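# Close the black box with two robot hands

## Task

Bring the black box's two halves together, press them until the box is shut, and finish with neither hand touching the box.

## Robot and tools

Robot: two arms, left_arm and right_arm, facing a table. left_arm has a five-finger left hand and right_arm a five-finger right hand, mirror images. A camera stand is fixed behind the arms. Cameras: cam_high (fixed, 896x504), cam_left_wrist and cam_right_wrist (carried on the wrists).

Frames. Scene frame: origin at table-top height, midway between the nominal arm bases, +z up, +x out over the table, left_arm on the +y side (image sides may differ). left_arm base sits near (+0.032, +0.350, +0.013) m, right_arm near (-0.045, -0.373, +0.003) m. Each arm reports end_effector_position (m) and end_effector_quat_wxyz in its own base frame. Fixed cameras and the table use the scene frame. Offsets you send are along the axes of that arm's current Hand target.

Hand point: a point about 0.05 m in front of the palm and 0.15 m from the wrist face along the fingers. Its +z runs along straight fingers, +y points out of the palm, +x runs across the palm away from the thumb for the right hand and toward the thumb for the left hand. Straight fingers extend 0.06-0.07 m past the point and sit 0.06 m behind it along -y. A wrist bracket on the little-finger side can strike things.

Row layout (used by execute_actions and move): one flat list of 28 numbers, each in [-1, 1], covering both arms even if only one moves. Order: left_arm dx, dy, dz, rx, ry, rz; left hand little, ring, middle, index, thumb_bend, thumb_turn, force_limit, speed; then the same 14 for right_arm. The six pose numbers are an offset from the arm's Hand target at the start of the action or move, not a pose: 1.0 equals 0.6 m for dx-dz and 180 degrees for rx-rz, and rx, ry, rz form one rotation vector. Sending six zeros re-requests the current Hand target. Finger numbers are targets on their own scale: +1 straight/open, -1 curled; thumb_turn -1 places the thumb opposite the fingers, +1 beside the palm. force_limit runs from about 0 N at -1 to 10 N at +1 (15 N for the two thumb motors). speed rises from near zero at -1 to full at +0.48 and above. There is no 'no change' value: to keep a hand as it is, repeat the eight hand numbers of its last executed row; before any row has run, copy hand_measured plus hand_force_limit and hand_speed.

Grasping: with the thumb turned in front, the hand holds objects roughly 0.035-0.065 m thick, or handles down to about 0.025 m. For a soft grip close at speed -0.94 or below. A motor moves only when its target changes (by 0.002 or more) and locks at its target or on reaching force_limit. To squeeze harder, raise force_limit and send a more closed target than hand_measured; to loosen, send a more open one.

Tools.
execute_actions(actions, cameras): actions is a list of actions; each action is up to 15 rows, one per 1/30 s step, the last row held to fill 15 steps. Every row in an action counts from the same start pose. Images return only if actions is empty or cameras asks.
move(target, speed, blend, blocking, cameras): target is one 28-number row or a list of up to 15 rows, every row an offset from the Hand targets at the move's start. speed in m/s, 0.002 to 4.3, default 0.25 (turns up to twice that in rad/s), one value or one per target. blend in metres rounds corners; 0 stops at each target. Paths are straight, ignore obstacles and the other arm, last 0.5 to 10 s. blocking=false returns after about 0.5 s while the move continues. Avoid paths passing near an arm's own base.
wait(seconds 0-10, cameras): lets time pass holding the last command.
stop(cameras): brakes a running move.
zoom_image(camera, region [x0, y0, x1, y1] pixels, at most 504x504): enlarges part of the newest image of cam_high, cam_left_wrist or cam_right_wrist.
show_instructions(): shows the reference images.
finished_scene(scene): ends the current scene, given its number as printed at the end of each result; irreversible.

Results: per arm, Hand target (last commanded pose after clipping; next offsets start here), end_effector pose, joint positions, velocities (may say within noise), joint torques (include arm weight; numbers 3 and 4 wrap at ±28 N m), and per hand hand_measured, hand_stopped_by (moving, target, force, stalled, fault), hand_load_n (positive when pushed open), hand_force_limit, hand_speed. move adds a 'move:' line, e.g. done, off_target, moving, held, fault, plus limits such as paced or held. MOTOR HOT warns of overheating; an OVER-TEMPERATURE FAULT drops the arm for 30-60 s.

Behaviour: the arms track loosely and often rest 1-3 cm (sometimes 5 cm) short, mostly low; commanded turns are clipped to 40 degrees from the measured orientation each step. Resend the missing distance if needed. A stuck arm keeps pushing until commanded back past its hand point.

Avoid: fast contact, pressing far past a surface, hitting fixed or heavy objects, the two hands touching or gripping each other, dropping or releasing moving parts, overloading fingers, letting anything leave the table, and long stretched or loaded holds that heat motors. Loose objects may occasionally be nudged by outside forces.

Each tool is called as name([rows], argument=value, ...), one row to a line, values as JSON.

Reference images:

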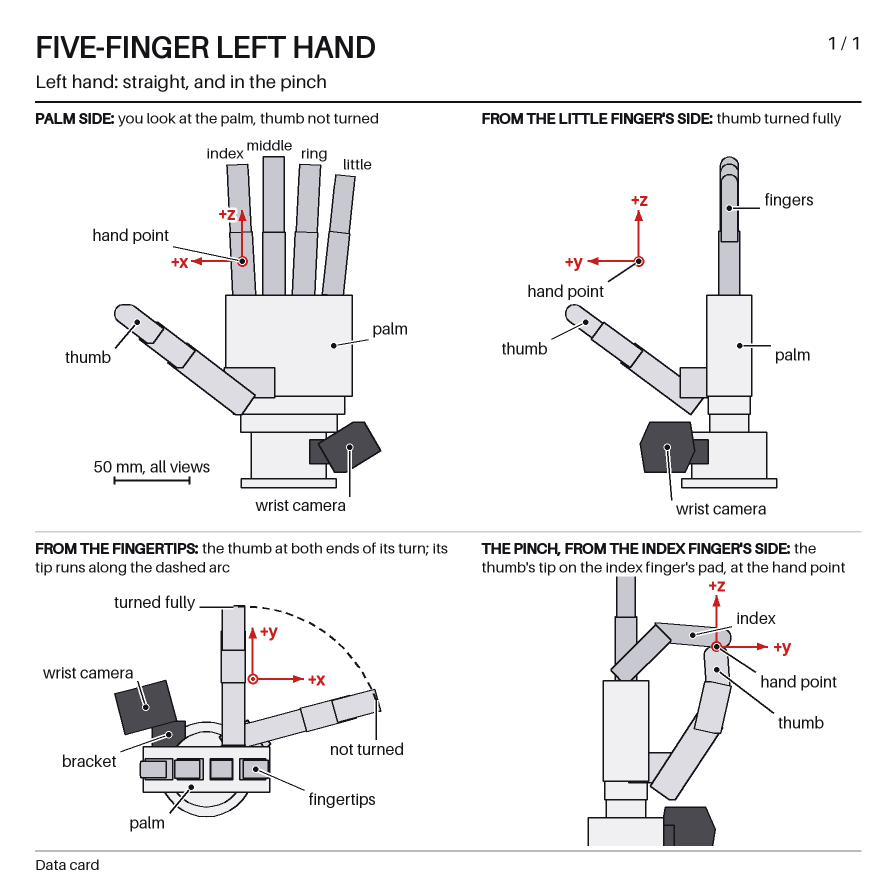

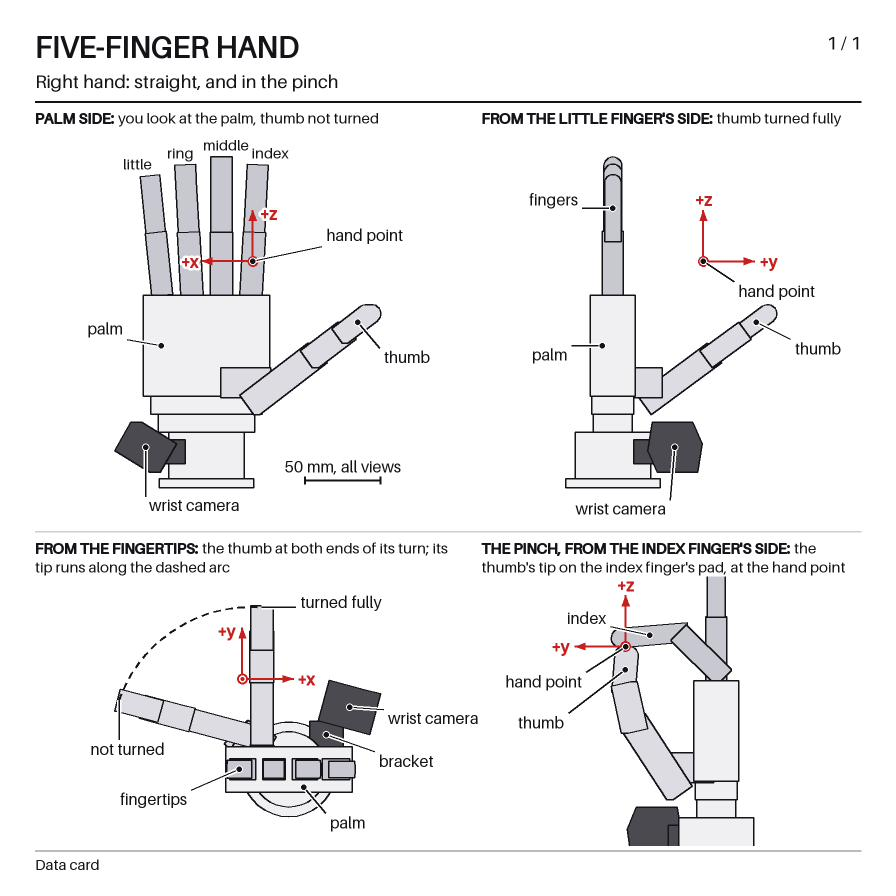

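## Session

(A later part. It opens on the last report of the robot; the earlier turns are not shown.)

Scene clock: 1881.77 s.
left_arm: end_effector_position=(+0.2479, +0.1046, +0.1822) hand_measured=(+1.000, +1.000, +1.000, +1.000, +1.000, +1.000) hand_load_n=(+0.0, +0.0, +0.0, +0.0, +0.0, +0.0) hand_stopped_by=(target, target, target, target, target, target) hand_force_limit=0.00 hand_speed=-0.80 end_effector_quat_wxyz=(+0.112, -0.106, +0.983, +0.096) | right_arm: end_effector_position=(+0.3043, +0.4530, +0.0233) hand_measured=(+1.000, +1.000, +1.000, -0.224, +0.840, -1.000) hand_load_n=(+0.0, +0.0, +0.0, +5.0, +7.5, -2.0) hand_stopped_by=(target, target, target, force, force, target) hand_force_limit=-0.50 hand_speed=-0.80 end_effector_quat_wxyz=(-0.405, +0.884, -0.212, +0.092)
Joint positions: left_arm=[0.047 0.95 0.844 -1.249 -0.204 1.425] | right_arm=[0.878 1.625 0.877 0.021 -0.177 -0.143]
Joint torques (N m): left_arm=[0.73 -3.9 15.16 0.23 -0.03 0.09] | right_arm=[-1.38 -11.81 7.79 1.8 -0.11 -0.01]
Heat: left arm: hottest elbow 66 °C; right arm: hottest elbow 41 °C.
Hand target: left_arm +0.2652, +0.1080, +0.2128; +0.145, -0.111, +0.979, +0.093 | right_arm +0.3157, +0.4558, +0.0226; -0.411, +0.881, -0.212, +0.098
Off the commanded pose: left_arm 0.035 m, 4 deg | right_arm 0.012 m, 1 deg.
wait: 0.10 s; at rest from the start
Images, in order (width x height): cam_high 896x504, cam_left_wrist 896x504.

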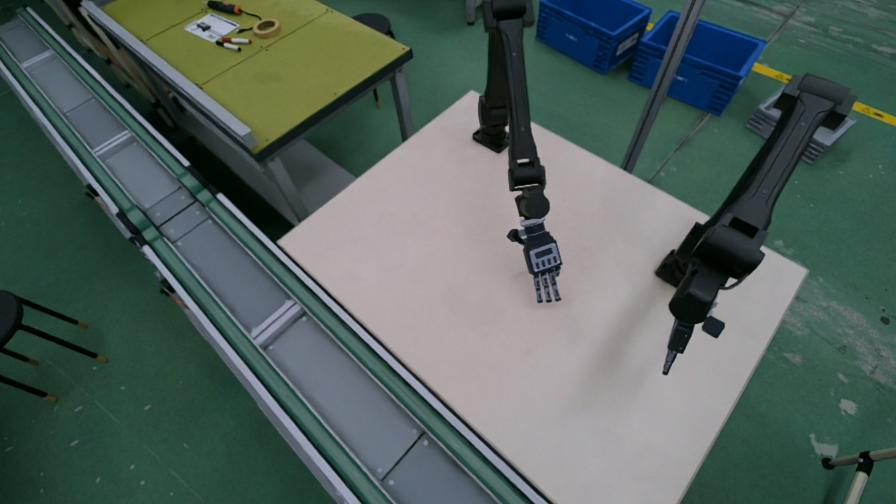

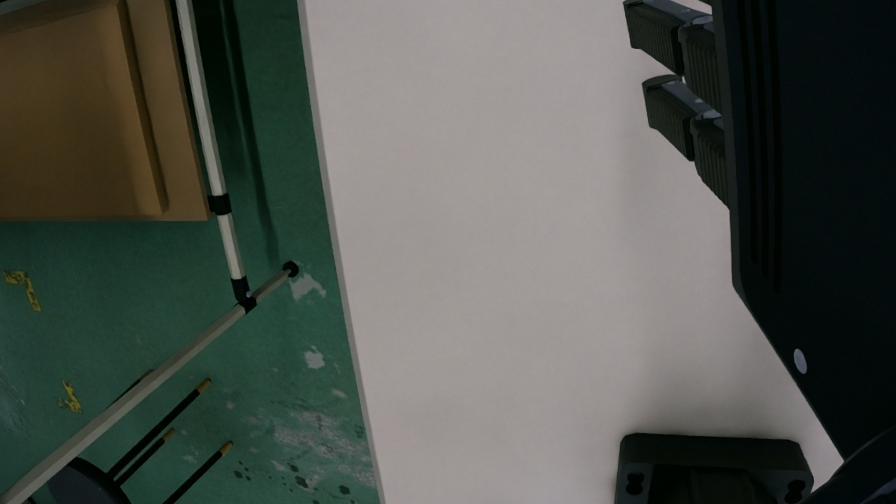

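move(target=[-0.0013,-0.3627,0.0185,0.3889,0.1235,0.0161,-0.8,-0.8,-0.8,-0.8,1,1,0,-0.4,0,0,0,0,0,0,1,1,1,-0.55,0.8,-1,-0.5,-0.8], speed=0.15, cameras=["all"])

Scene clock: 1941.43 s.
left_arm: end_effector_position=(+0.3007, -0.0996, +0.1517) hand_measured=(-0.800, -0.800, -0.800, -0.800, +1.000, +1.000) hand_load_n=(+0.0, +0.0, +0.0, +0.0, +0.0, +0.0) hand_stopped_by=(target, target, target, target, target, target) hand_force_limit=0.00 hand_speed=-0.40 end_effector_quat_wxyz=(-0.023, -0.015, +0.866, -0.499) | right_arm: end_effector_position=(+0.3043, +0.4530, +0.0233) hand_measured=(+1.000, +1.000, +1.000, -0.224, +0.840, -1.000) hand_load_n=(+0.0, +0.0, +0.0, +5.0, +7.5, -1.5) hand_stopped_by=(target, target, target, force, force, target) hand_force_limit=-0.50 hand_speed=-0.80 end_effector_quat_wxyz=(-0.405, +0.884, -0.212, +0.092)
Joint positions: left_arm=[0.114 1.35 0.964 -1.426 1.03 1.789] | right_arm=[0.878 1.625 0.877 0.021 -0.177 -0.143]
Joint torques (N m): left_arm=[-0.91 -7.65 12.96 -0.68 0.96 0.1] | right_arm=[-1.38 -11.46 7.88 1.76 -0.1 -0.01]
Heat: left arm: hottest elbow 65 °C; right arm: hottest elbow 40 °C.
Hand target: left_arm +0.3219, -0.0980, +0.1700; +0.000, +0.000, +0.866, -0.500 | right_arm +0.3157, +0.4558, +0.0226; -0.411, +0.881, -0.212, +0.098
Off the commanded pose: left_arm 0.028 m, 3 deg | right_arm 0.012 m, 1 deg.
move: off_target (left_arm, right_arm)

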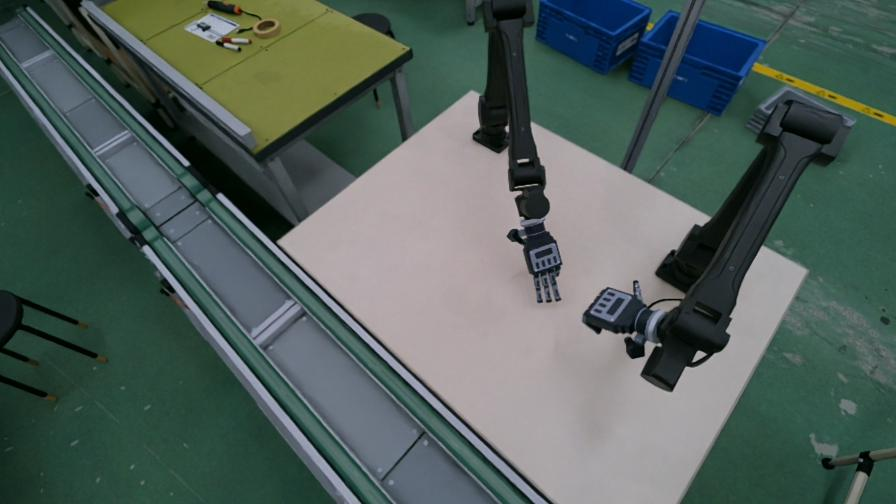

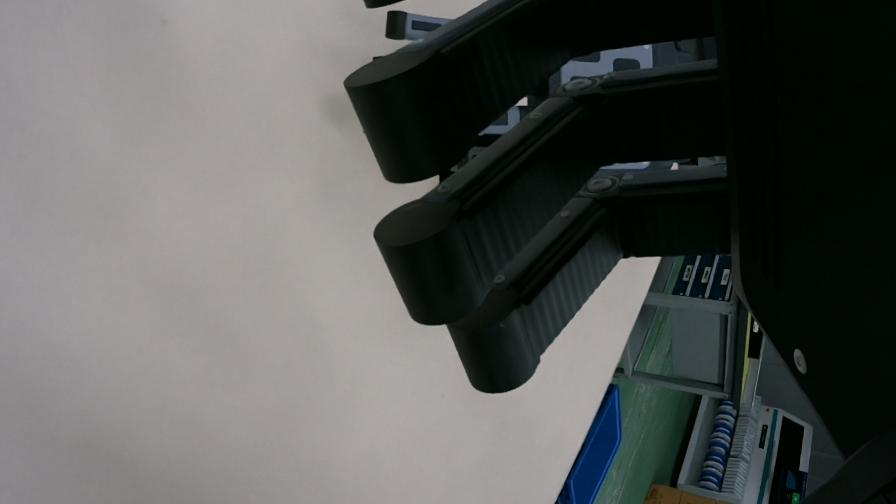

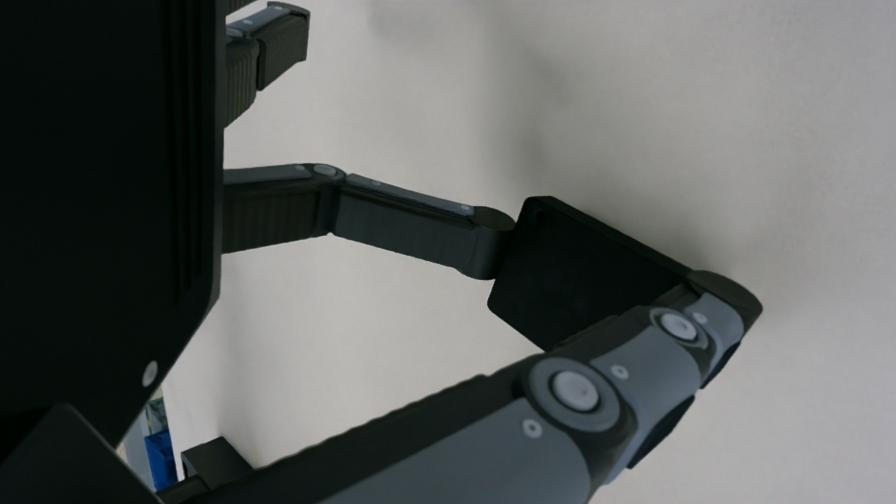

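move(target=[0,0,0,0,0,0,1,1,1,1,1,1,0,-0.2,0,0,0,0,0,0,1,1,1,-0.55,0.8,-1,-0.5,-0.8], speed=0.15, cameras=["cam_left_wrist"])

zoom_image(camera="cam_left_wrist", region=[380, 0, 640, 220])

Scene clock: 1950.47 s.
left_arm: end_effector_position=(+0.3008, -0.0997, +0.1518) hand_measured=(+1.000, +1.000, +1.000, +1.000, +1.000, +1.000) hand_load_n=(+0.0, -0.5, +0.0, +0.0, +0.0, +0.0) hand_stopped_by=(target, target, target, target, target, target) hand_force_limit=0.00 hand_speed=-0.20 end_effector_quat_wxyz=(-0.022, -0.014, +0.866, -0.500) | right_arm: end_effector_position=(+0.3043, +0.4530, +0.0233) hand_measured=(+1.000, +1.000, +1.000, -0.224, +0.840, -1.000) hand_load_n=(+0.0, +0.0, +0.0, +5.0, +7.5, -1.5) hand_stopped_by=(target, target, target, force, force, target) hand_force_limit=-0.50 hand_speed=-0.80 end_effector_quat_wxyz=(-0.405, +0.884, -0.212, +0.092)
Joint positions: left_arm=[0.114 1.35 0.964 -1.426 1.031 1.789] | right_arm=[0.878 1.625 0.877 0.021 -0.177 -0.143]
Joint torques (N m): left_arm=[-0.85 -7.41 12.88 -0.61 0.98 0.08] | right_arm=[-1.73 -11.46 7.86 1.88 -0.1 0]
Heat: left arm: hottest elbow 62 °C; right arm: hottest elbow 40 °C.
Hand target: left_arm +0.3219, -0.0980, +0.1700; +0.000, +0.000, +0.866, -0.500 | right_arm +0.3157, +0.4558, +0.0226; -0.411, +0.881, -0.212, +0.098
Off the commanded pose: left_arm 0.028 m, 3 deg | right_arm 0.012 m, 1 deg.
move: off_target (left_arm, right_arm)
Images, in order (width x height): cam_left_wrist 896x504.

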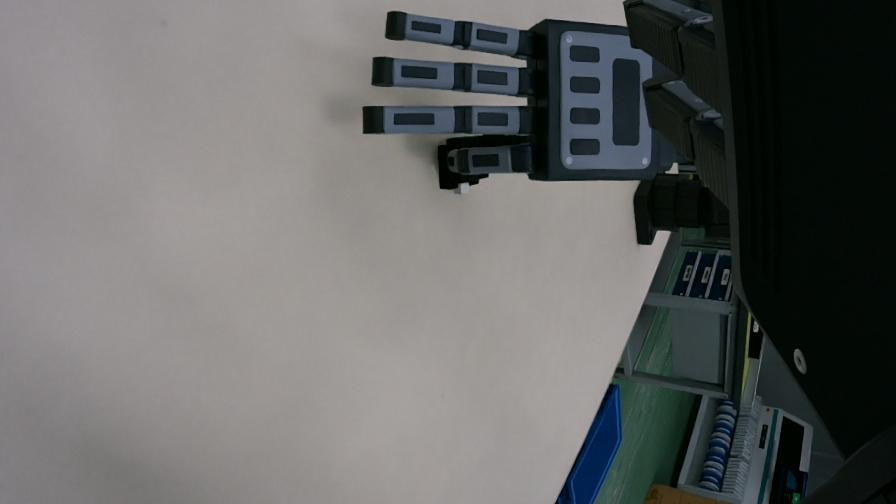

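Scaled by 1.938 from the camera's 896x504 image, which has a finer 1280x720 frame.

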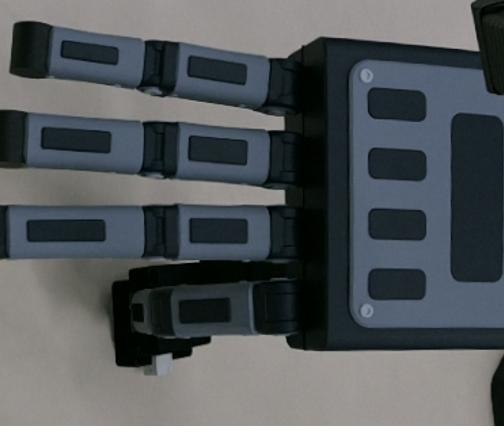

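zoom_image(camera="cam_left_wrist", region=[425, 125, 525, 205])

Scaled by 5.040 from the camera's 896x504 image, which has a finer 1280x720 frame.

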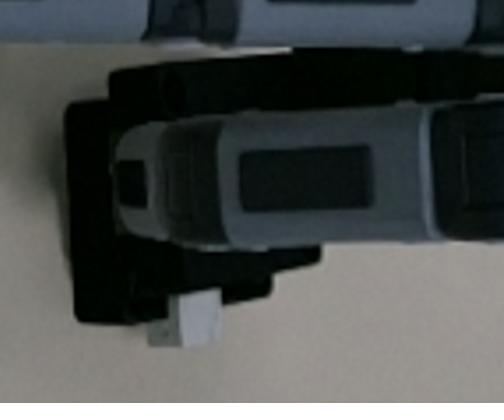

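zoom_image(camera="cam_left_wrist", region=[432, 134, 492, 194])

Scaled by 8.400 from the camera's 896x504 image, which has a finer 1280x720 frame.

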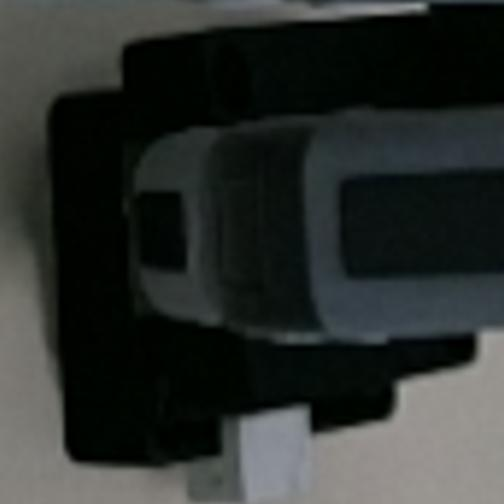

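move(target=[0,0,0,0,0,0,1,1,1,1,1,1,0,-0.2,-0.0133,-0.0074,-0.0067,0,0,0,1,1,1,-0.55,0.8,-1,-0.5,-0.8], speed=0.1, cameras=["cam_left_wrist","cam_right_wrist"])

zoom_image(camera="cam_left_wrist", region=[432, 134, 492, 194])

Scene clock: 1997.53 s.
left_arm: end_effector_position=(+0.3008, -0.0997, +0.1518) hand_measured=(+1.000, +1.000, +1.000, +1.000, +1.000, +1.000) hand_load_n=(+0.0, +0.0, +0.0, +0.0, +0.0, +0.0) hand_stopped_by=(target, target, target, target, target, target) hand_force_limit=0.00 hand_speed=-0.20 end_effector_quat_wxyz=(-0.022, -0.014, +0.866, -0.500) | right_arm: end_effector_position=(+0.3051, +0.4525, +0.0232) hand_measured=(+1.000, +1.000, +1.000, -0.224, +0.840, -1.000) hand_load_n=(+0.0, -0.5, +0.0, +5.0, +7.5, -1.5) hand_stopped_by=(target, target, target, force, force, target) hand_force_limit=-0.50 hand_speed=-0.80 end_effector_quat_wxyz=(-0.404, +0.884, -0.213, +0.094)
Joint positions: left_arm=[0.114 1.35 0.964 -1.426 1.031 1.789] | right_arm=[0.878 1.625 0.877 0.021 -0.172 -0.143]
Joint torques (N m): left_arm=[-1.03 -7.88 12.9 -0.59 0.95 0.08] | right_arm=[-0.26 -12.86 7.8 1.31 0.18 0.11]
Heat: left arm: hottest elbow 56 °C; right arm: hottest elbow 40 °C.
Hand target: left_arm +0.3219, -0.0980, +0.1700; +0.000, +0.000, +0.866, -0.500 | right_arm +0.3085, +0.4592, +0.0286; -0.411, +0.881, -0.212, +0.098
Off the commanded pose: left_arm 0.028 m, 3 deg | right_arm 0.009 m, 1 deg.
move: off_target (left_arm)
Images, in order (width x height): cam_left_wrist 896x504, cam_right_wrist 896x504.

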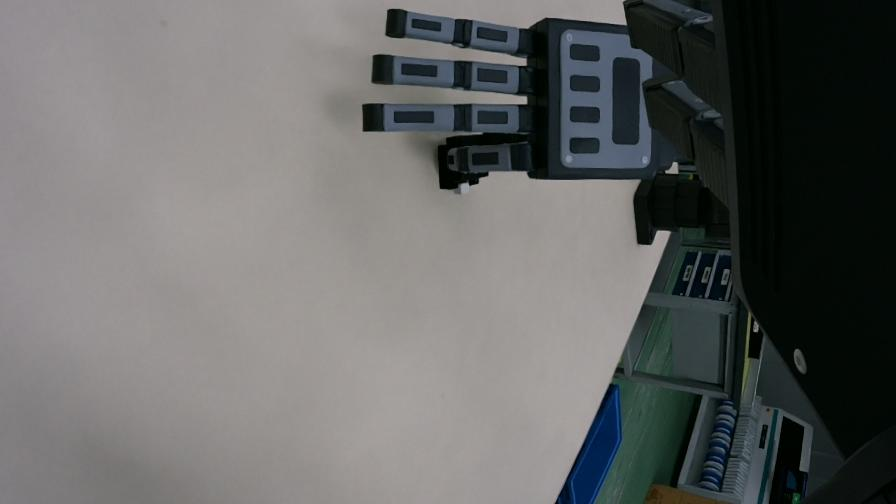

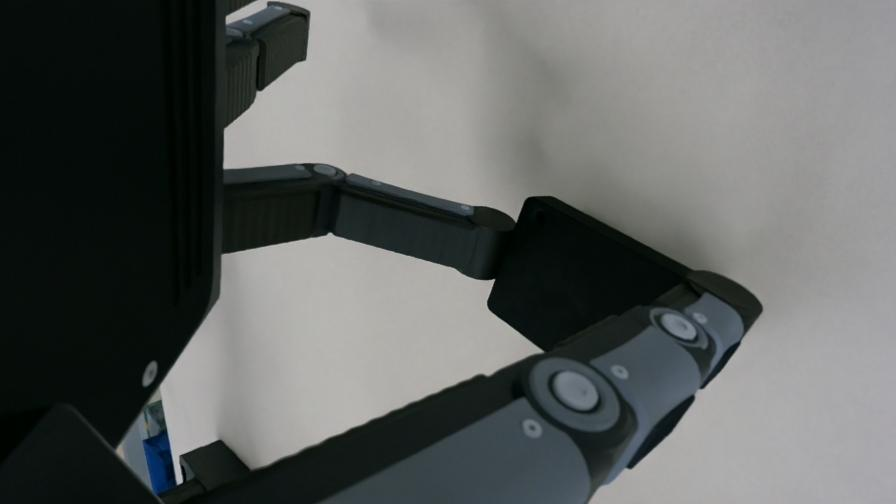

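Scaled by 8.400 from the camera's 896x504 image, which has a finer 1280x720 frame.

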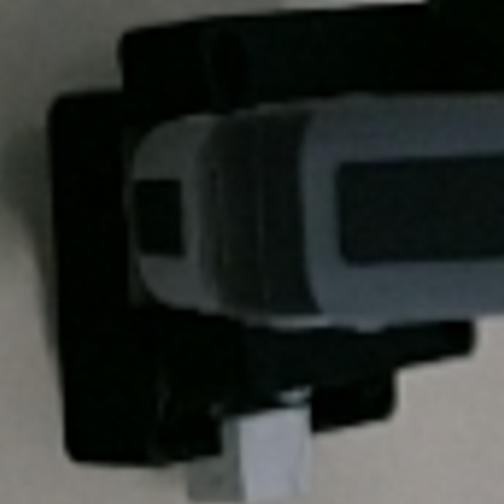

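move(target=[0,0,0,0,0,0,1,1,1,1,1,1,0,-0.2,-0.01,0,0,0,0,0,1,1,1,-0.55,0.8,-1,-0.5,-0.8], speed=0.1, cameras=["cam_left_wrist"])

zoom_image(camera="cam_left_wrist", region=[432, 134, 492, 194])

Scene clock: 2005.27 s.
left_arm: end_effector_position=(+0.3008, -0.0997, +0.1518) hand_measured=(+1.000, +1.000, +1.000, +1.000, +1.000, +1.000) hand_load_n=(+0.0, +0.0, +0.0, +0.0, +0.0, +0.0) hand_stopped_by=(target, target, target, target, target, target) hand_force_limit=0.00 hand_speed=-0.20 end_effector_quat_wxyz=(-0.022, -0.014, +0.866, -0.500) | right_arm: end_effector_position=(+0.3054, +0.4526, +0.0228) hand_measured=(+1.000, +1.000, +1.000, -0.224, +0.840, -1.000) hand_load_n=(+0.0, +0.0, +0.0, +5.0, +7.5, -1.5) hand_stopped_by=(target, target, target, force, force, target) hand_force_limit=-0.50 hand_speed=-0.80 end_effector_quat_wxyz=(-0.403, +0.885, -0.214, +0.097)
Joint positions: left_arm=[0.114 1.35 0.964 -1.426 1.031 1.789] | right_arm=[0.881 1.625 0.877 0.021 -0.162 -0.143]
Joint torques (N m): left_arm=[-1.08 -7.82 13.01 -0.65 0.94 0.09] | right_arm=[-0.5 -13.45 7.6 1.42 0.21 0.17]
Heat: left arm: hottest elbow 55 °C; right arm: hottest elbow 40 °C.
Hand target: left_arm +0.3219, -0.0980, +0.1700; +0.000, +0.000, +0.866, -0.500 | right_arm +0.3032, +0.4619, +0.0286; -0.411, +0.881, -0.212, +0.098
Off the commanded pose: left_arm 0.028 m, 3 deg | right_arm 0.011 m, 1 deg.
move: off_target (left_arm, right_arm)
Images, in order (width x height): cam_left_wrist 896x504.

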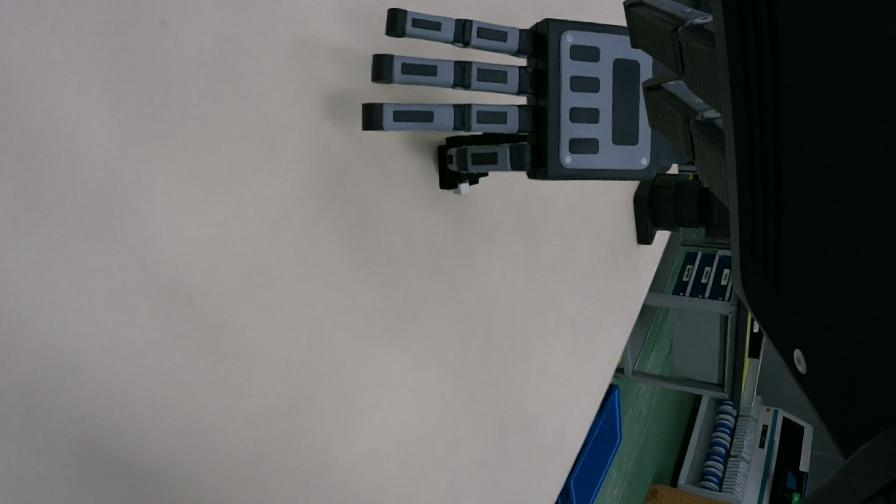

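Scaled by 8.400 from the camera's 896x504 image, which has a finer 1280x720 frame.

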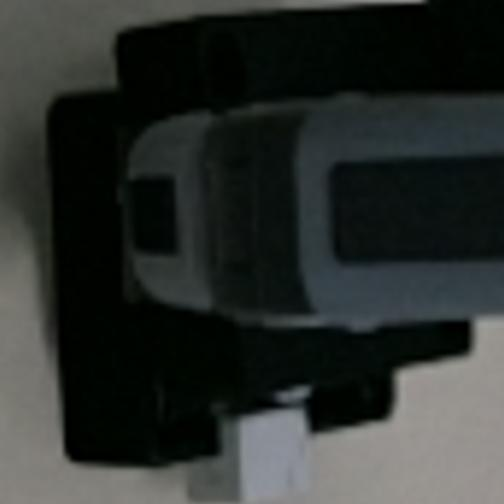

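move(target=[0,0,0,0,0,0,1,1,1,1,1,1,0,-0.2,-0.008,0,0,0,0,0,1,1,1,-0.55,0.8,-1,-0.5,-0.8], speed=0.1, cameras=["cam_left_wrist"])

zoom_image(camera="cam_left_wrist", region=[432, 134, 492, 194])

Scene clock: 2011.80 s.
left_arm: end_effector_position=(+0.3008, -0.0997, +0.1518) hand_measured=(+1.000, +1.000, +1.000, +1.000, +1.000, +1.000) hand_load_n=(+0.0, +0.0, +0.0, +0.0, +0.0, +0.0) hand_stopped_by=(target, target, target, target, target, target) hand_force_limit=0.00 hand_speed=-0.20 end_effector_quat_wxyz=(-0.022, -0.014, +0.866, -0.500) | right_arm: end_effector_position=(+0.3024, +0.4549, +0.0227) hand_measured=(+1.000, +1.000, +1.000, -0.224, +0.840, -1.000) hand_load_n=(+0.0, +0.0, +0.0, +5.0, +7.5, -2.0) hand_stopped_by=(target, target, target, force, force, target) hand_force_limit=-0.50 hand_speed=-0.80 end_effector_quat_wxyz=(-0.402, +0.885, -0.214, +0.098)
Joint positions: left_arm=[0.114 1.35 0.964 -1.426 1.031 1.789] | right_arm=[0.89 1.625 0.877 0.021 -0.154 -0.137]
Joint torques (N m): left_arm=[-1.03 -7.71 12.94 -0.68 0.96 0.11] | right_arm=[0.21 -13.22 7.24 1.52 0.19 0.2]
Heat: left arm: hottest elbow 55 °C; right arm: hottest elbow 40 °C.
Hand target: left_arm +0.3219, -0.0980, +0.1700; +0.000, +0.000, +0.866, -0.500 | right_arm +0.2989, +0.4641, +0.0286; -0.411, +0.881, -0.212, +0.098
Off the commanded pose: left_arm 0.028 m, 3 deg | right_arm 0.011 m, 1 deg.
move: off_target (left_arm, right_arm)
Images, in order (width x height): cam_left_wrist 896x504.

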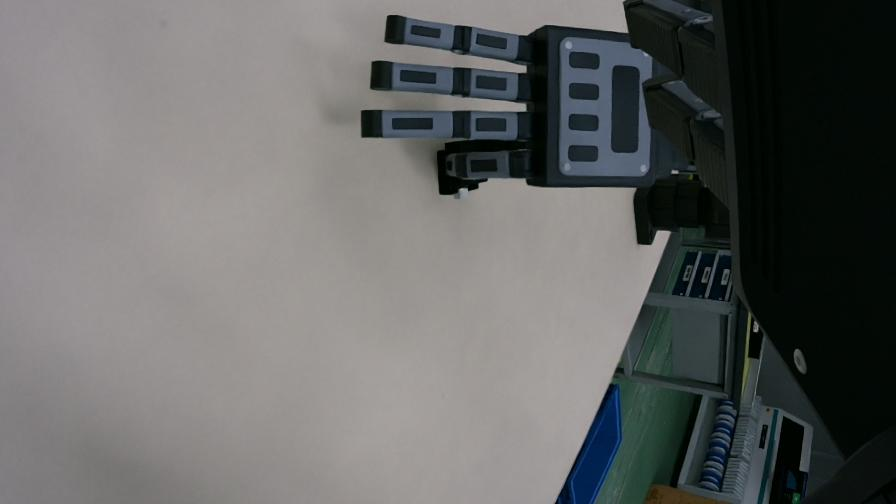

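Scaled by 8.400 from the camera's 896x504 image, which has a finer 1280x720 frame.

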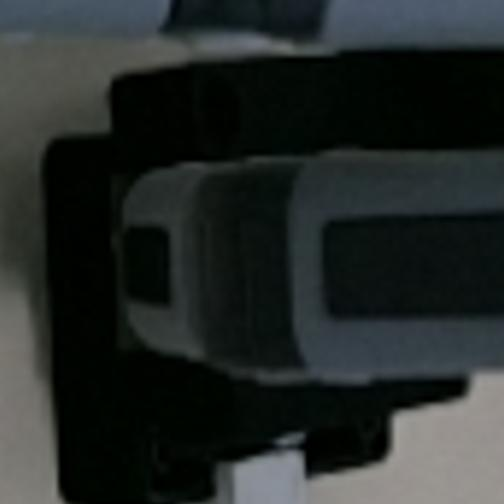

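move(target=[0,0,0,0,0,0,1,1,1,1,1,1,0,-0.2,0,-0.0149,-0.0134,0,0,0,1,1,1,-0.55,0.8,-1,-0.5,-0.8], speed=0.05, cameras=["cam_left_wrist"])

Scene clock: 2046.10 s.
left_arm: end_effector_position=(+0.3008, -0.0997, +0.1518) hand_measured=(+1.000, +1.000, +1.000, +1.000, +1.000, +1.000) hand_load_n=(+0.0, +0.0, +0.0, +0.0, +0.0, -0.5) hand_stopped_by=(target, target, target, target, target, target) hand_force_limit=0.00 hand_speed=-0.20 end_effector_quat_wxyz=(-0.022, -0.014, +0.866, -0.500) | right_arm: end_effector_position=(+0.3012, +0.4535, +0.0221) hand_measured=(+1.000, +1.000, +1.000, -0.224, +0.840, -1.000) hand_load_n=(+0.0, +0.0, +0.0, +5.0, +7.5, -2.0) hand_stopped_by=(target, target, target, force, force, target) hand_force_limit=-0.50 hand_speed=-0.80 end_effector_quat_wxyz=(-0.399, +0.886, -0.215, +0.096)
Joint positions: left_arm=[0.114 1.35 0.964 -1.426 1.031 1.789] | right_arm=[0.89 1.624 0.877 0.012 -0.154 -0.137]
Joint torques (N m): left_arm=[-0.67 -7.82 12.96 -0.66 0.95 0.08] | right_arm=[0.03 -15.21 8.13 0.58 0.19 0.21]
Heat: left arm: hottest elbow 54 °C; right arm: hottest elbow 40 °C.
Hand target: left_arm +0.3219, -0.0980, +0.1700; +0.000, +0.000, +0.866, -0.500 | right_arm +0.2987, +0.4637, +0.0406; -0.411, +0.881, -0.212, +0.098
Off the commanded pose: left_arm 0.028 m, 3 deg | right_arm 0.021 m, 2 deg.
move: off_target (left_arm, right_arm)
Images, in order (width x height): cam_left_wrist 896x504.

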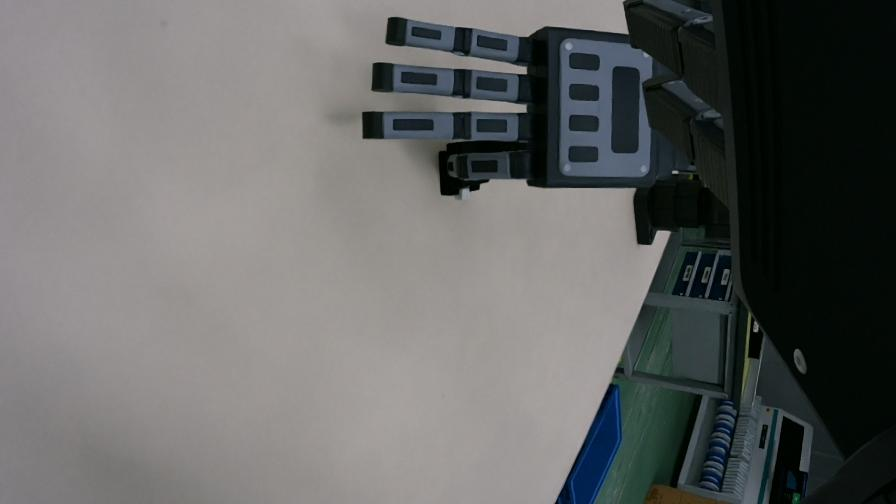

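move(target=[0,0,0,0,0,0,1,1,1,1,1,1,0,-0.2,-0.003,-0.0124,-0.0112,0,0,0,1,1,1,-0.55,0.8,-1,-0.5,-0.8], speed=0.05, cameras=["cam_left_wrist"])

zoom_image(camera="cam_left_wrist", region=[422, 124, 502, 214])

Scene clock: 2052.73 s.
left_arm: end_effector_position=(+0.3008, -0.0997, +0.1518) hand_measured=(+1.000, +1.000, +1.000, +1.000, +1.000, +1.000) hand_load_n=(+0.0, +0.0, +0.0, +0.0, +0.0, +0.0) hand_stopped_by=(target, target, target, target, target, target) hand_force_limit=0.00 hand_speed=-0.20 end_effector_quat_wxyz=(-0.022, -0.014, +0.866, -0.500) | right_arm: end_effector_position=(+0.2916, +0.4542, +0.0278) hand_measured=(+1.000, +1.000, +1.000, -0.224, +0.840, -1.000) hand_load_n=(+0.0, +0.0, +0.0, +5.0, +7.5, -1.5) hand_stopped_by=(target, target, target, force, force, target) hand_force_limit=-0.50 hand_speed=-0.80 end_effector_quat_wxyz=(-0.395, +0.889, -0.210, +0.092)
Joint positions: left_arm=[0.114 1.35 0.964 -1.426 1.031 1.789] | right_arm=[0.905 1.604 0.877 -0.019 -0.152 -0.135]
Joint torques (N m): left_arm=[-0.79 -7.65 12.82 -0.5 0.93 0.07] | right_arm=[-0.03 -15.21 8.66 0.62 0.2 0.23]
Heat: left arm: hottest elbow 54 °C; right arm: hottest elbow 40 °C.
Hand target: left_arm +0.3219, -0.0980, +0.1700; +0.000, +0.000, +0.866, -0.500 | right_arm +0.2969, +0.4642, +0.0506; -0.411, +0.881, -0.212, +0.098
Off the commanded pose: left_arm 0.028 m, 3 deg | right_arm 0.026 m, 2 deg.
move: off_target (left_arm, right_arm)
Images, in order (width x height): cam_left_wrist 896x504.

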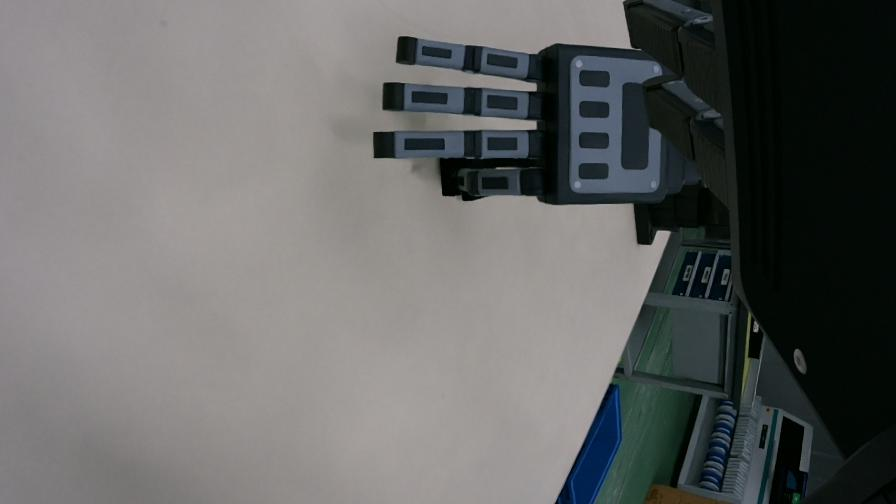

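Scaled by 5.600 from the camera's 896x504 image, which has a finer 1280x720 frame.

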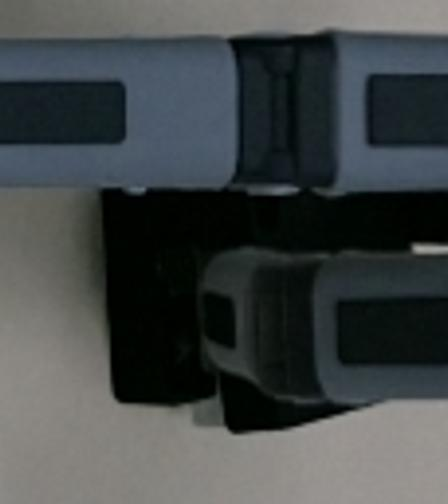

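move([
  [0,0,0,0,0,0,1,1,1,1,1,1,0,-0.2,0.0333,-0.0149,-0.0134,0,0,0,1,1,1,-0.55,0.8,-1,-0.5,-0.8],
  [0,0,0,0,0,0,1,1,1,1,1,1,0,-0.2,0.0082,-0.0060,0.0067,0,0,0,1,1,1,-0.55,0.8,-1,-0.5,-0.8],
], speed=0.08, cameras=["cam_left_wrist"])

zoom_image(camera="cam_left_wrist", region=[422, 124, 502, 214])

Scene clock: 2116.57 s.
left_arm: end_effector_position=(+0.3008, -0.0997, +0.1518) hand_measured=(+1.000, +1.000, +1.000, +1.000, +1.000, +1.000) hand_load_n=(+0.0, +0.0, +0.0, -0.5, +0.0, +0.0) hand_stopped_by=(target, target, target, target, target, target) hand_force_limit=0.00 hand_speed=-0.20 end_effector_quat_wxyz=(-0.022, -0.014, +0.866, -0.500) | right_arm: end_effector_position=(+0.2889, +0.4471, +0.0293) hand_measured=(+1.000, +1.000, +1.000, -0.224, +0.840, -1.000) hand_load_n=(+0.0, +0.0, +0.0, +5.0, +7.5, -1.5) hand_stopped_by=(target, target, target, force, force, target) hand_force_limit=-0.50 hand_speed=-0.80 end_effector_quat_wxyz=(-0.386, +0.894, -0.213, +0.086)
Joint positions: left_arm=[0.114 1.35 0.964 -1.426 1.031 1.789] | right_arm=[0.899 1.59 0.877 -0.057 -0.158 -0.138]
Joint torques (N m): left_arm=[-0.67 -7.65 12.96 -0.7 0.95 0.07] | right_arm=[-0.44 -12.57 9.99 1.76 0.16 0.19]
Heat: left arm: hottest elbow 53 °C; right arm: hottest elbow 41 °C.
Hand target: left_arm +0.3219, -0.0980, +0.1700; +0.000, +0.000, +0.866, -0.500 | right_arm +0.3038, +0.4668, +0.0508; -0.411, +0.881, -0.212, +0.098
Off the commanded pose: left_arm 0.028 m, 3 deg | right_arm 0.033 m, 4 deg.
move: off_target (left_arm, right_arm)
Images, in order (width x height): cam_left_wrist 896x504.

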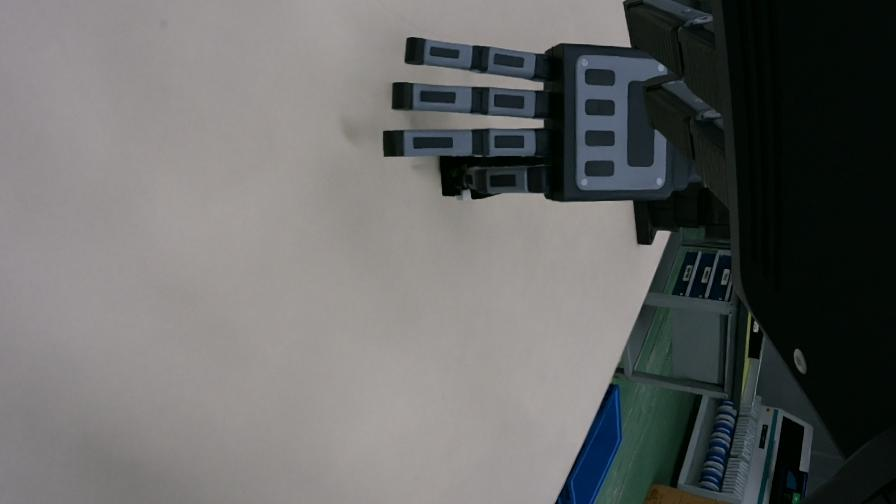

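Scaled by 5.600 from the camera's 896x504 image, which has a finer 1280x720 frame.

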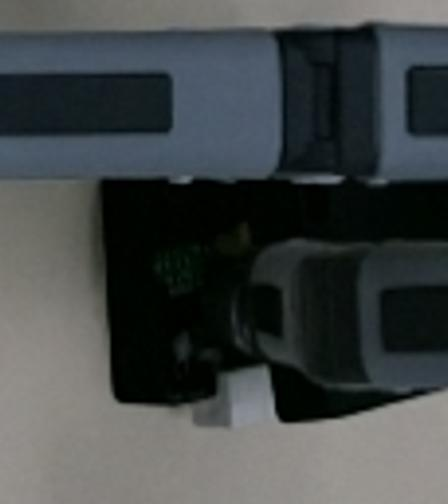

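move(target=[0,0,0,0,0,0,1,1,1,1,1,1,0,-0.2,0.003,0.0044,0.0147,0,0,0,1,1,1,-0.55,0.8,-1,-0.5,-0.8], speed=0.04, cameras=["cam_left_wrist"])

zoom_image(camera="cam_left_wrist", region=[422, 124, 502, 214])

Scene clock: 2127.50 s.
left_arm: end_effector_position=(+0.3008, -0.0997, +0.1518) hand_measured=(+1.000, +1.000, +1.000, +1.000, +1.000, +1.000) hand_load_n=(+0.0, +0.0, +0.0, +0.0, +0.0, -0.5) hand_stopped_by=(target, target, target, target, target, target) hand_force_limit=0.00 hand_speed=-0.20 end_effector_quat_wxyz=(-0.022, -0.014, +0.866, -0.500) | right_arm: end_effector_position=(+0.2910, +0.4498, +0.0281) hand_measured=(+1.000, +1.000, +1.000, -0.224, +0.840, -1.000) hand_load_n=(+0.0, +0.0, +0.0, +5.0, +7.5, -2.0) hand_stopped_by=(target, target, target, force, force, target) hand_force_limit=-0.50 hand_speed=-0.80 end_effector_quat_wxyz=(-0.390, +0.892, -0.212, +0.088)
Joint positions: left_arm=[0.114 1.35 0.964 -1.426 1.031 1.789] | right_arm=[0.899 1.598 0.877 -0.039 -0.158 -0.138]
Joint torques (N m): left_arm=[-0.91 -7.59 12.97 -0.73 0.99 0.08] | right_arm=[-0.5 -11.34 10.54 1.84 0.12 0.2]
Heat: left arm: hottest elbow 53 °C; right arm: hottest elbow 42 °C.
Hand target: left_arm +0.3219, -0.0980, +0.1700; +0.000, +0.000, +0.866, -0.500 | right_arm +0.3077, +0.4705, +0.0431; -0.411, +0.881, -0.212, +0.098
Off the commanded pose: left_arm 0.028 m, 3 deg | right_arm 0.030 m, 3 deg.
move: off_target (left_arm, right_arm)
Images, in order (width x height): cam_left_wrist 896x504.

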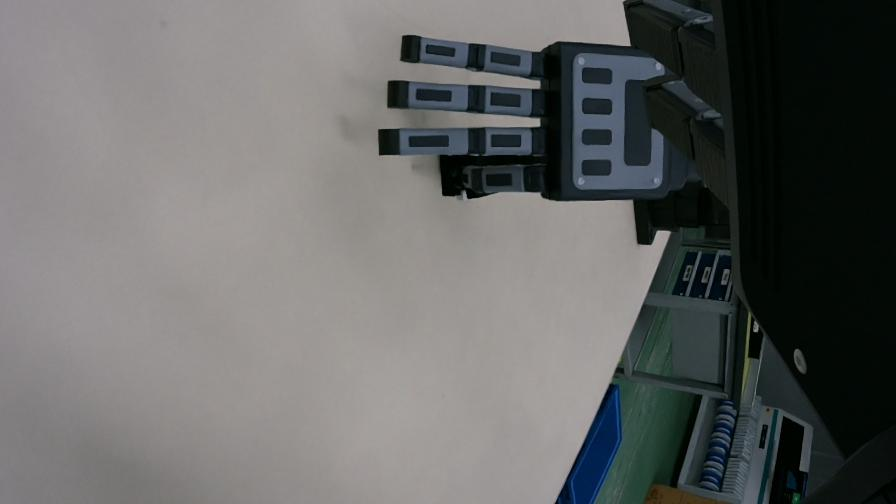

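Scaled by 5.600 from the camera's 896x504 image, which has a finer 1280x720 frame.

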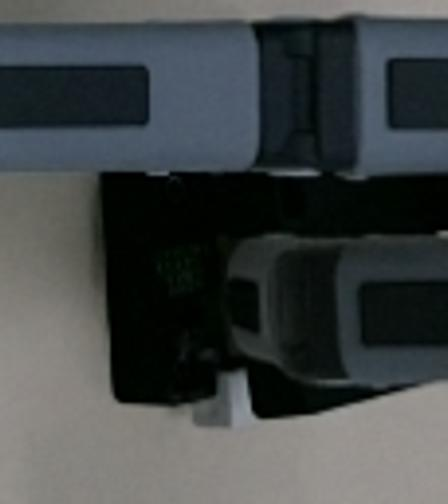

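move(target=[0,0,0,0,0,0,1,1,1,1,1,1,0,-0.2,0.002,-0.0112,0.0124,0,0,0,1,1,1,-0.55,0.8,-1,-0.5,-0.8], speed=0.04, cameras=["cam_left_wrist"])

zoom_image(camera="cam_left_wrist", region=[422, 124, 502, 214])

Scene clock: 2135.73 s.
left_arm: end_effector_position=(+0.3008, -0.0997, +0.1518) hand_measured=(+1.000, +1.000, +1.000, +1.000, +1.000, +1.000) hand_load_n=(+0.0, +0.0, +0.0, +0.0, +0.0, +0.0) hand_stopped_by=(target, target, target, target, target, target) hand_force_limit=0.00 hand_speed=-0.20 end_effector_quat_wxyz=(-0.022, -0.014, +0.866, -0.500) | right_arm: end_effector_position=(+0.2975, +0.4580, +0.0292) hand_measured=(+1.000, +1.000, +1.000, -0.224, +0.840, -1.000) hand_load_n=(+0.0, +0.0, +0.0, +5.0, +7.5, -2.0) hand_stopped_by=(target, target, target, force, force, target) hand_force_limit=-0.50 hand_speed=-0.80 end_effector_quat_wxyz=(-0.393, +0.891, -0.211, +0.090)
Joint positions: left_arm=[0.114 1.35 0.964 -1.426 1.031 1.789] | right_arm=[0.899 1.618 0.903 -0.039 -0.158 -0.138]
Joint torques (N m): left_arm=[-0.73 -7.59 12.88 -0.51 0.97 0.08] | right_arm=[-0.5 -11.63 10.78 1.57 0.19 0.2]
Heat: left arm: hottest elbow 53 °C; right arm: hottest elbow 43 °C.
Hand target: left_arm +0.3219, -0.0980, +0.1700; +0.000, +0.000, +0.866, -0.500 | right_arm +0.3133, +0.4789, +0.0435; -0.411, +0.881, -0.212, +0.098
Off the commanded pose: left_arm 0.028 m, 3 deg | right_arm 0.030 m, 3 deg.
move: off_target (left_arm, right_arm)
Images, in order (width x height): cam_left_wrist 896x504.

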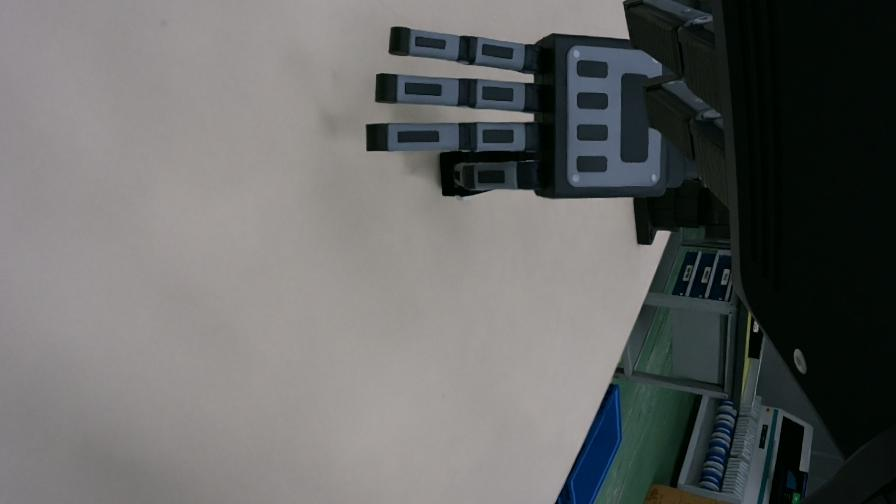

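Scaled by 5.600 from the camera's 896x504 image, which has a finer 1280x720 frame.

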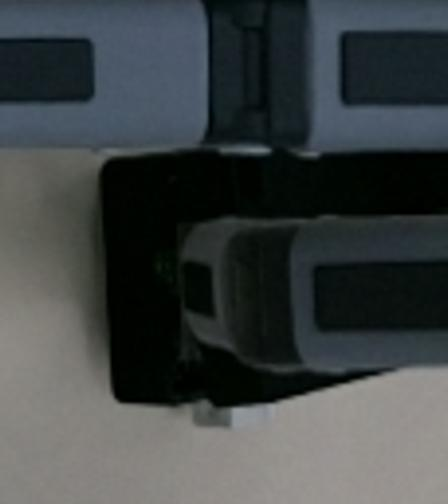

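zoom_image(camera="cam_left_wrist", region=[432, 140, 482, 210])

Scaled by 7.200 from the camera's 896x504 image, which has a finer 1280x720 frame.

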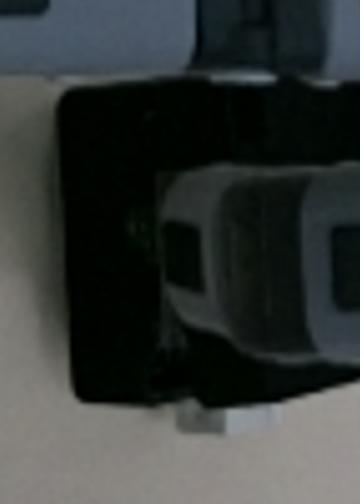

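zoom_image(camera="cam_left_wrist", region=[452, 150, 532, 206])

wait(seconds=0, cameras=["cam_right_wrist", "cam_high"])

zoom_image(camera="cam_right_wrist", region=[350, 150, 650, 400])

Scaled by 6.300 from the camera's 896x504 image, which has a finer 1280x720 frame.

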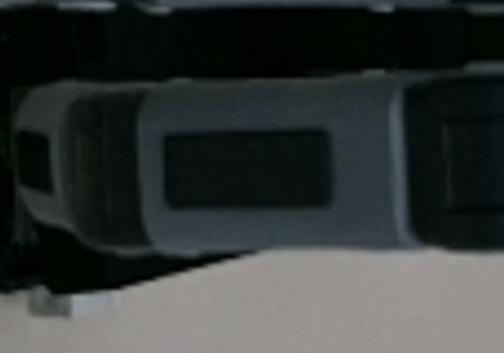

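Scene clock: 2168.57 s.
left_arm: end_effector_position=(+0.3008, -0.0997, +0.1518) hand_measured=(+1.000, +1.000, +1.000, +1.000, +1.000, +1.000) hand_load_n=(+0.0, +0.0, +0.0, +0.0, +0.0, +0.0) hand_stopped_by=(target, target, target, target, target, target) hand_force_limit=0.00 hand_speed=-0.20 end_effector_quat_wxyz=(-0.022, -0.014, +0.866, -0.500) | right_arm: end_effector_position=(+0.2975, +0.4580, +0.0292) hand_measured=(+1.000, +1.000, +1.000, -0.224, +0.840, -1.000) hand_load_n=(+0.0, +0.0, +0.0, +5.0, +7.5, -1.5) hand_stopped_by=(target, target, target, force, force, target) hand_force_limit=-0.50 hand_speed=-0.80 end_effector_quat_wxyz=(-0.393, +0.891, -0.211, +0.090)
Joint positions: left_arm=[0.114 1.35 0.964 -1.426 1.031 1.789] | right_arm=[0.899 1.618 0.903 -0.039 -0.158 -0.138]
Joint torques (N m): left_arm=[-0.91 -7.94 12.88 -0.61 0.96 0.07] | right_arm=[-0.44 -11.52 10.66 1.59 0.2 0.19]
Heat: left arm: hottest elbow 53 °C; right arm: hottest elbow 44 °C.
Hand target: left_arm +0.3219, -0.0980, +0.1700; +0.000, +0.000, +0.866, -0.500 | right_arm +0.3133, +0.4789, +0.0435; -0.411, +0.881, -0.212, +0.098
Off the commanded pose: left_arm 0.028 m, 3 deg | right_arm 0.030 m, 3 deg.
Images, in order (width x height): cam_high 896x504, cam_right_wrist 896x504.

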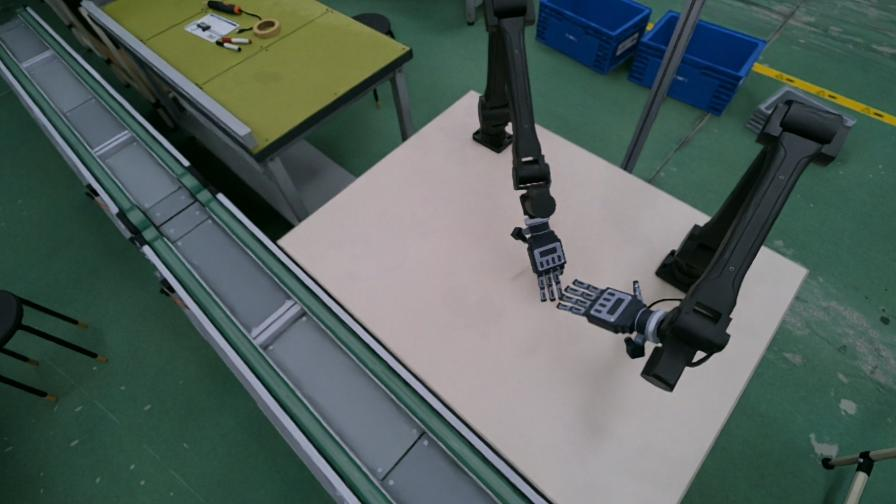

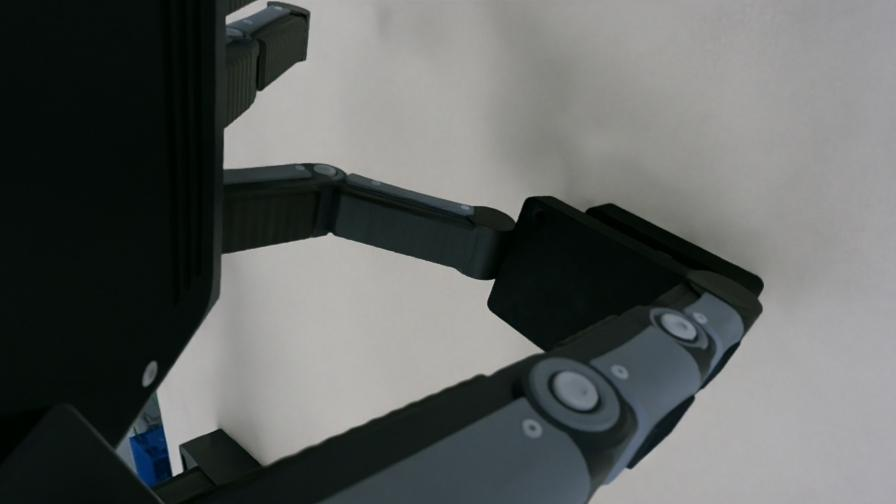

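Scaled by 1.680 from the camera's 896x504 image, which has a finer 1280x720 frame.

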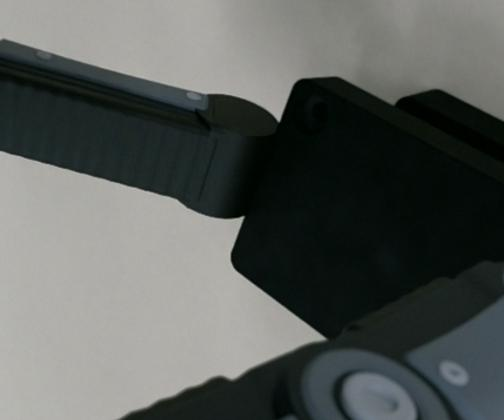

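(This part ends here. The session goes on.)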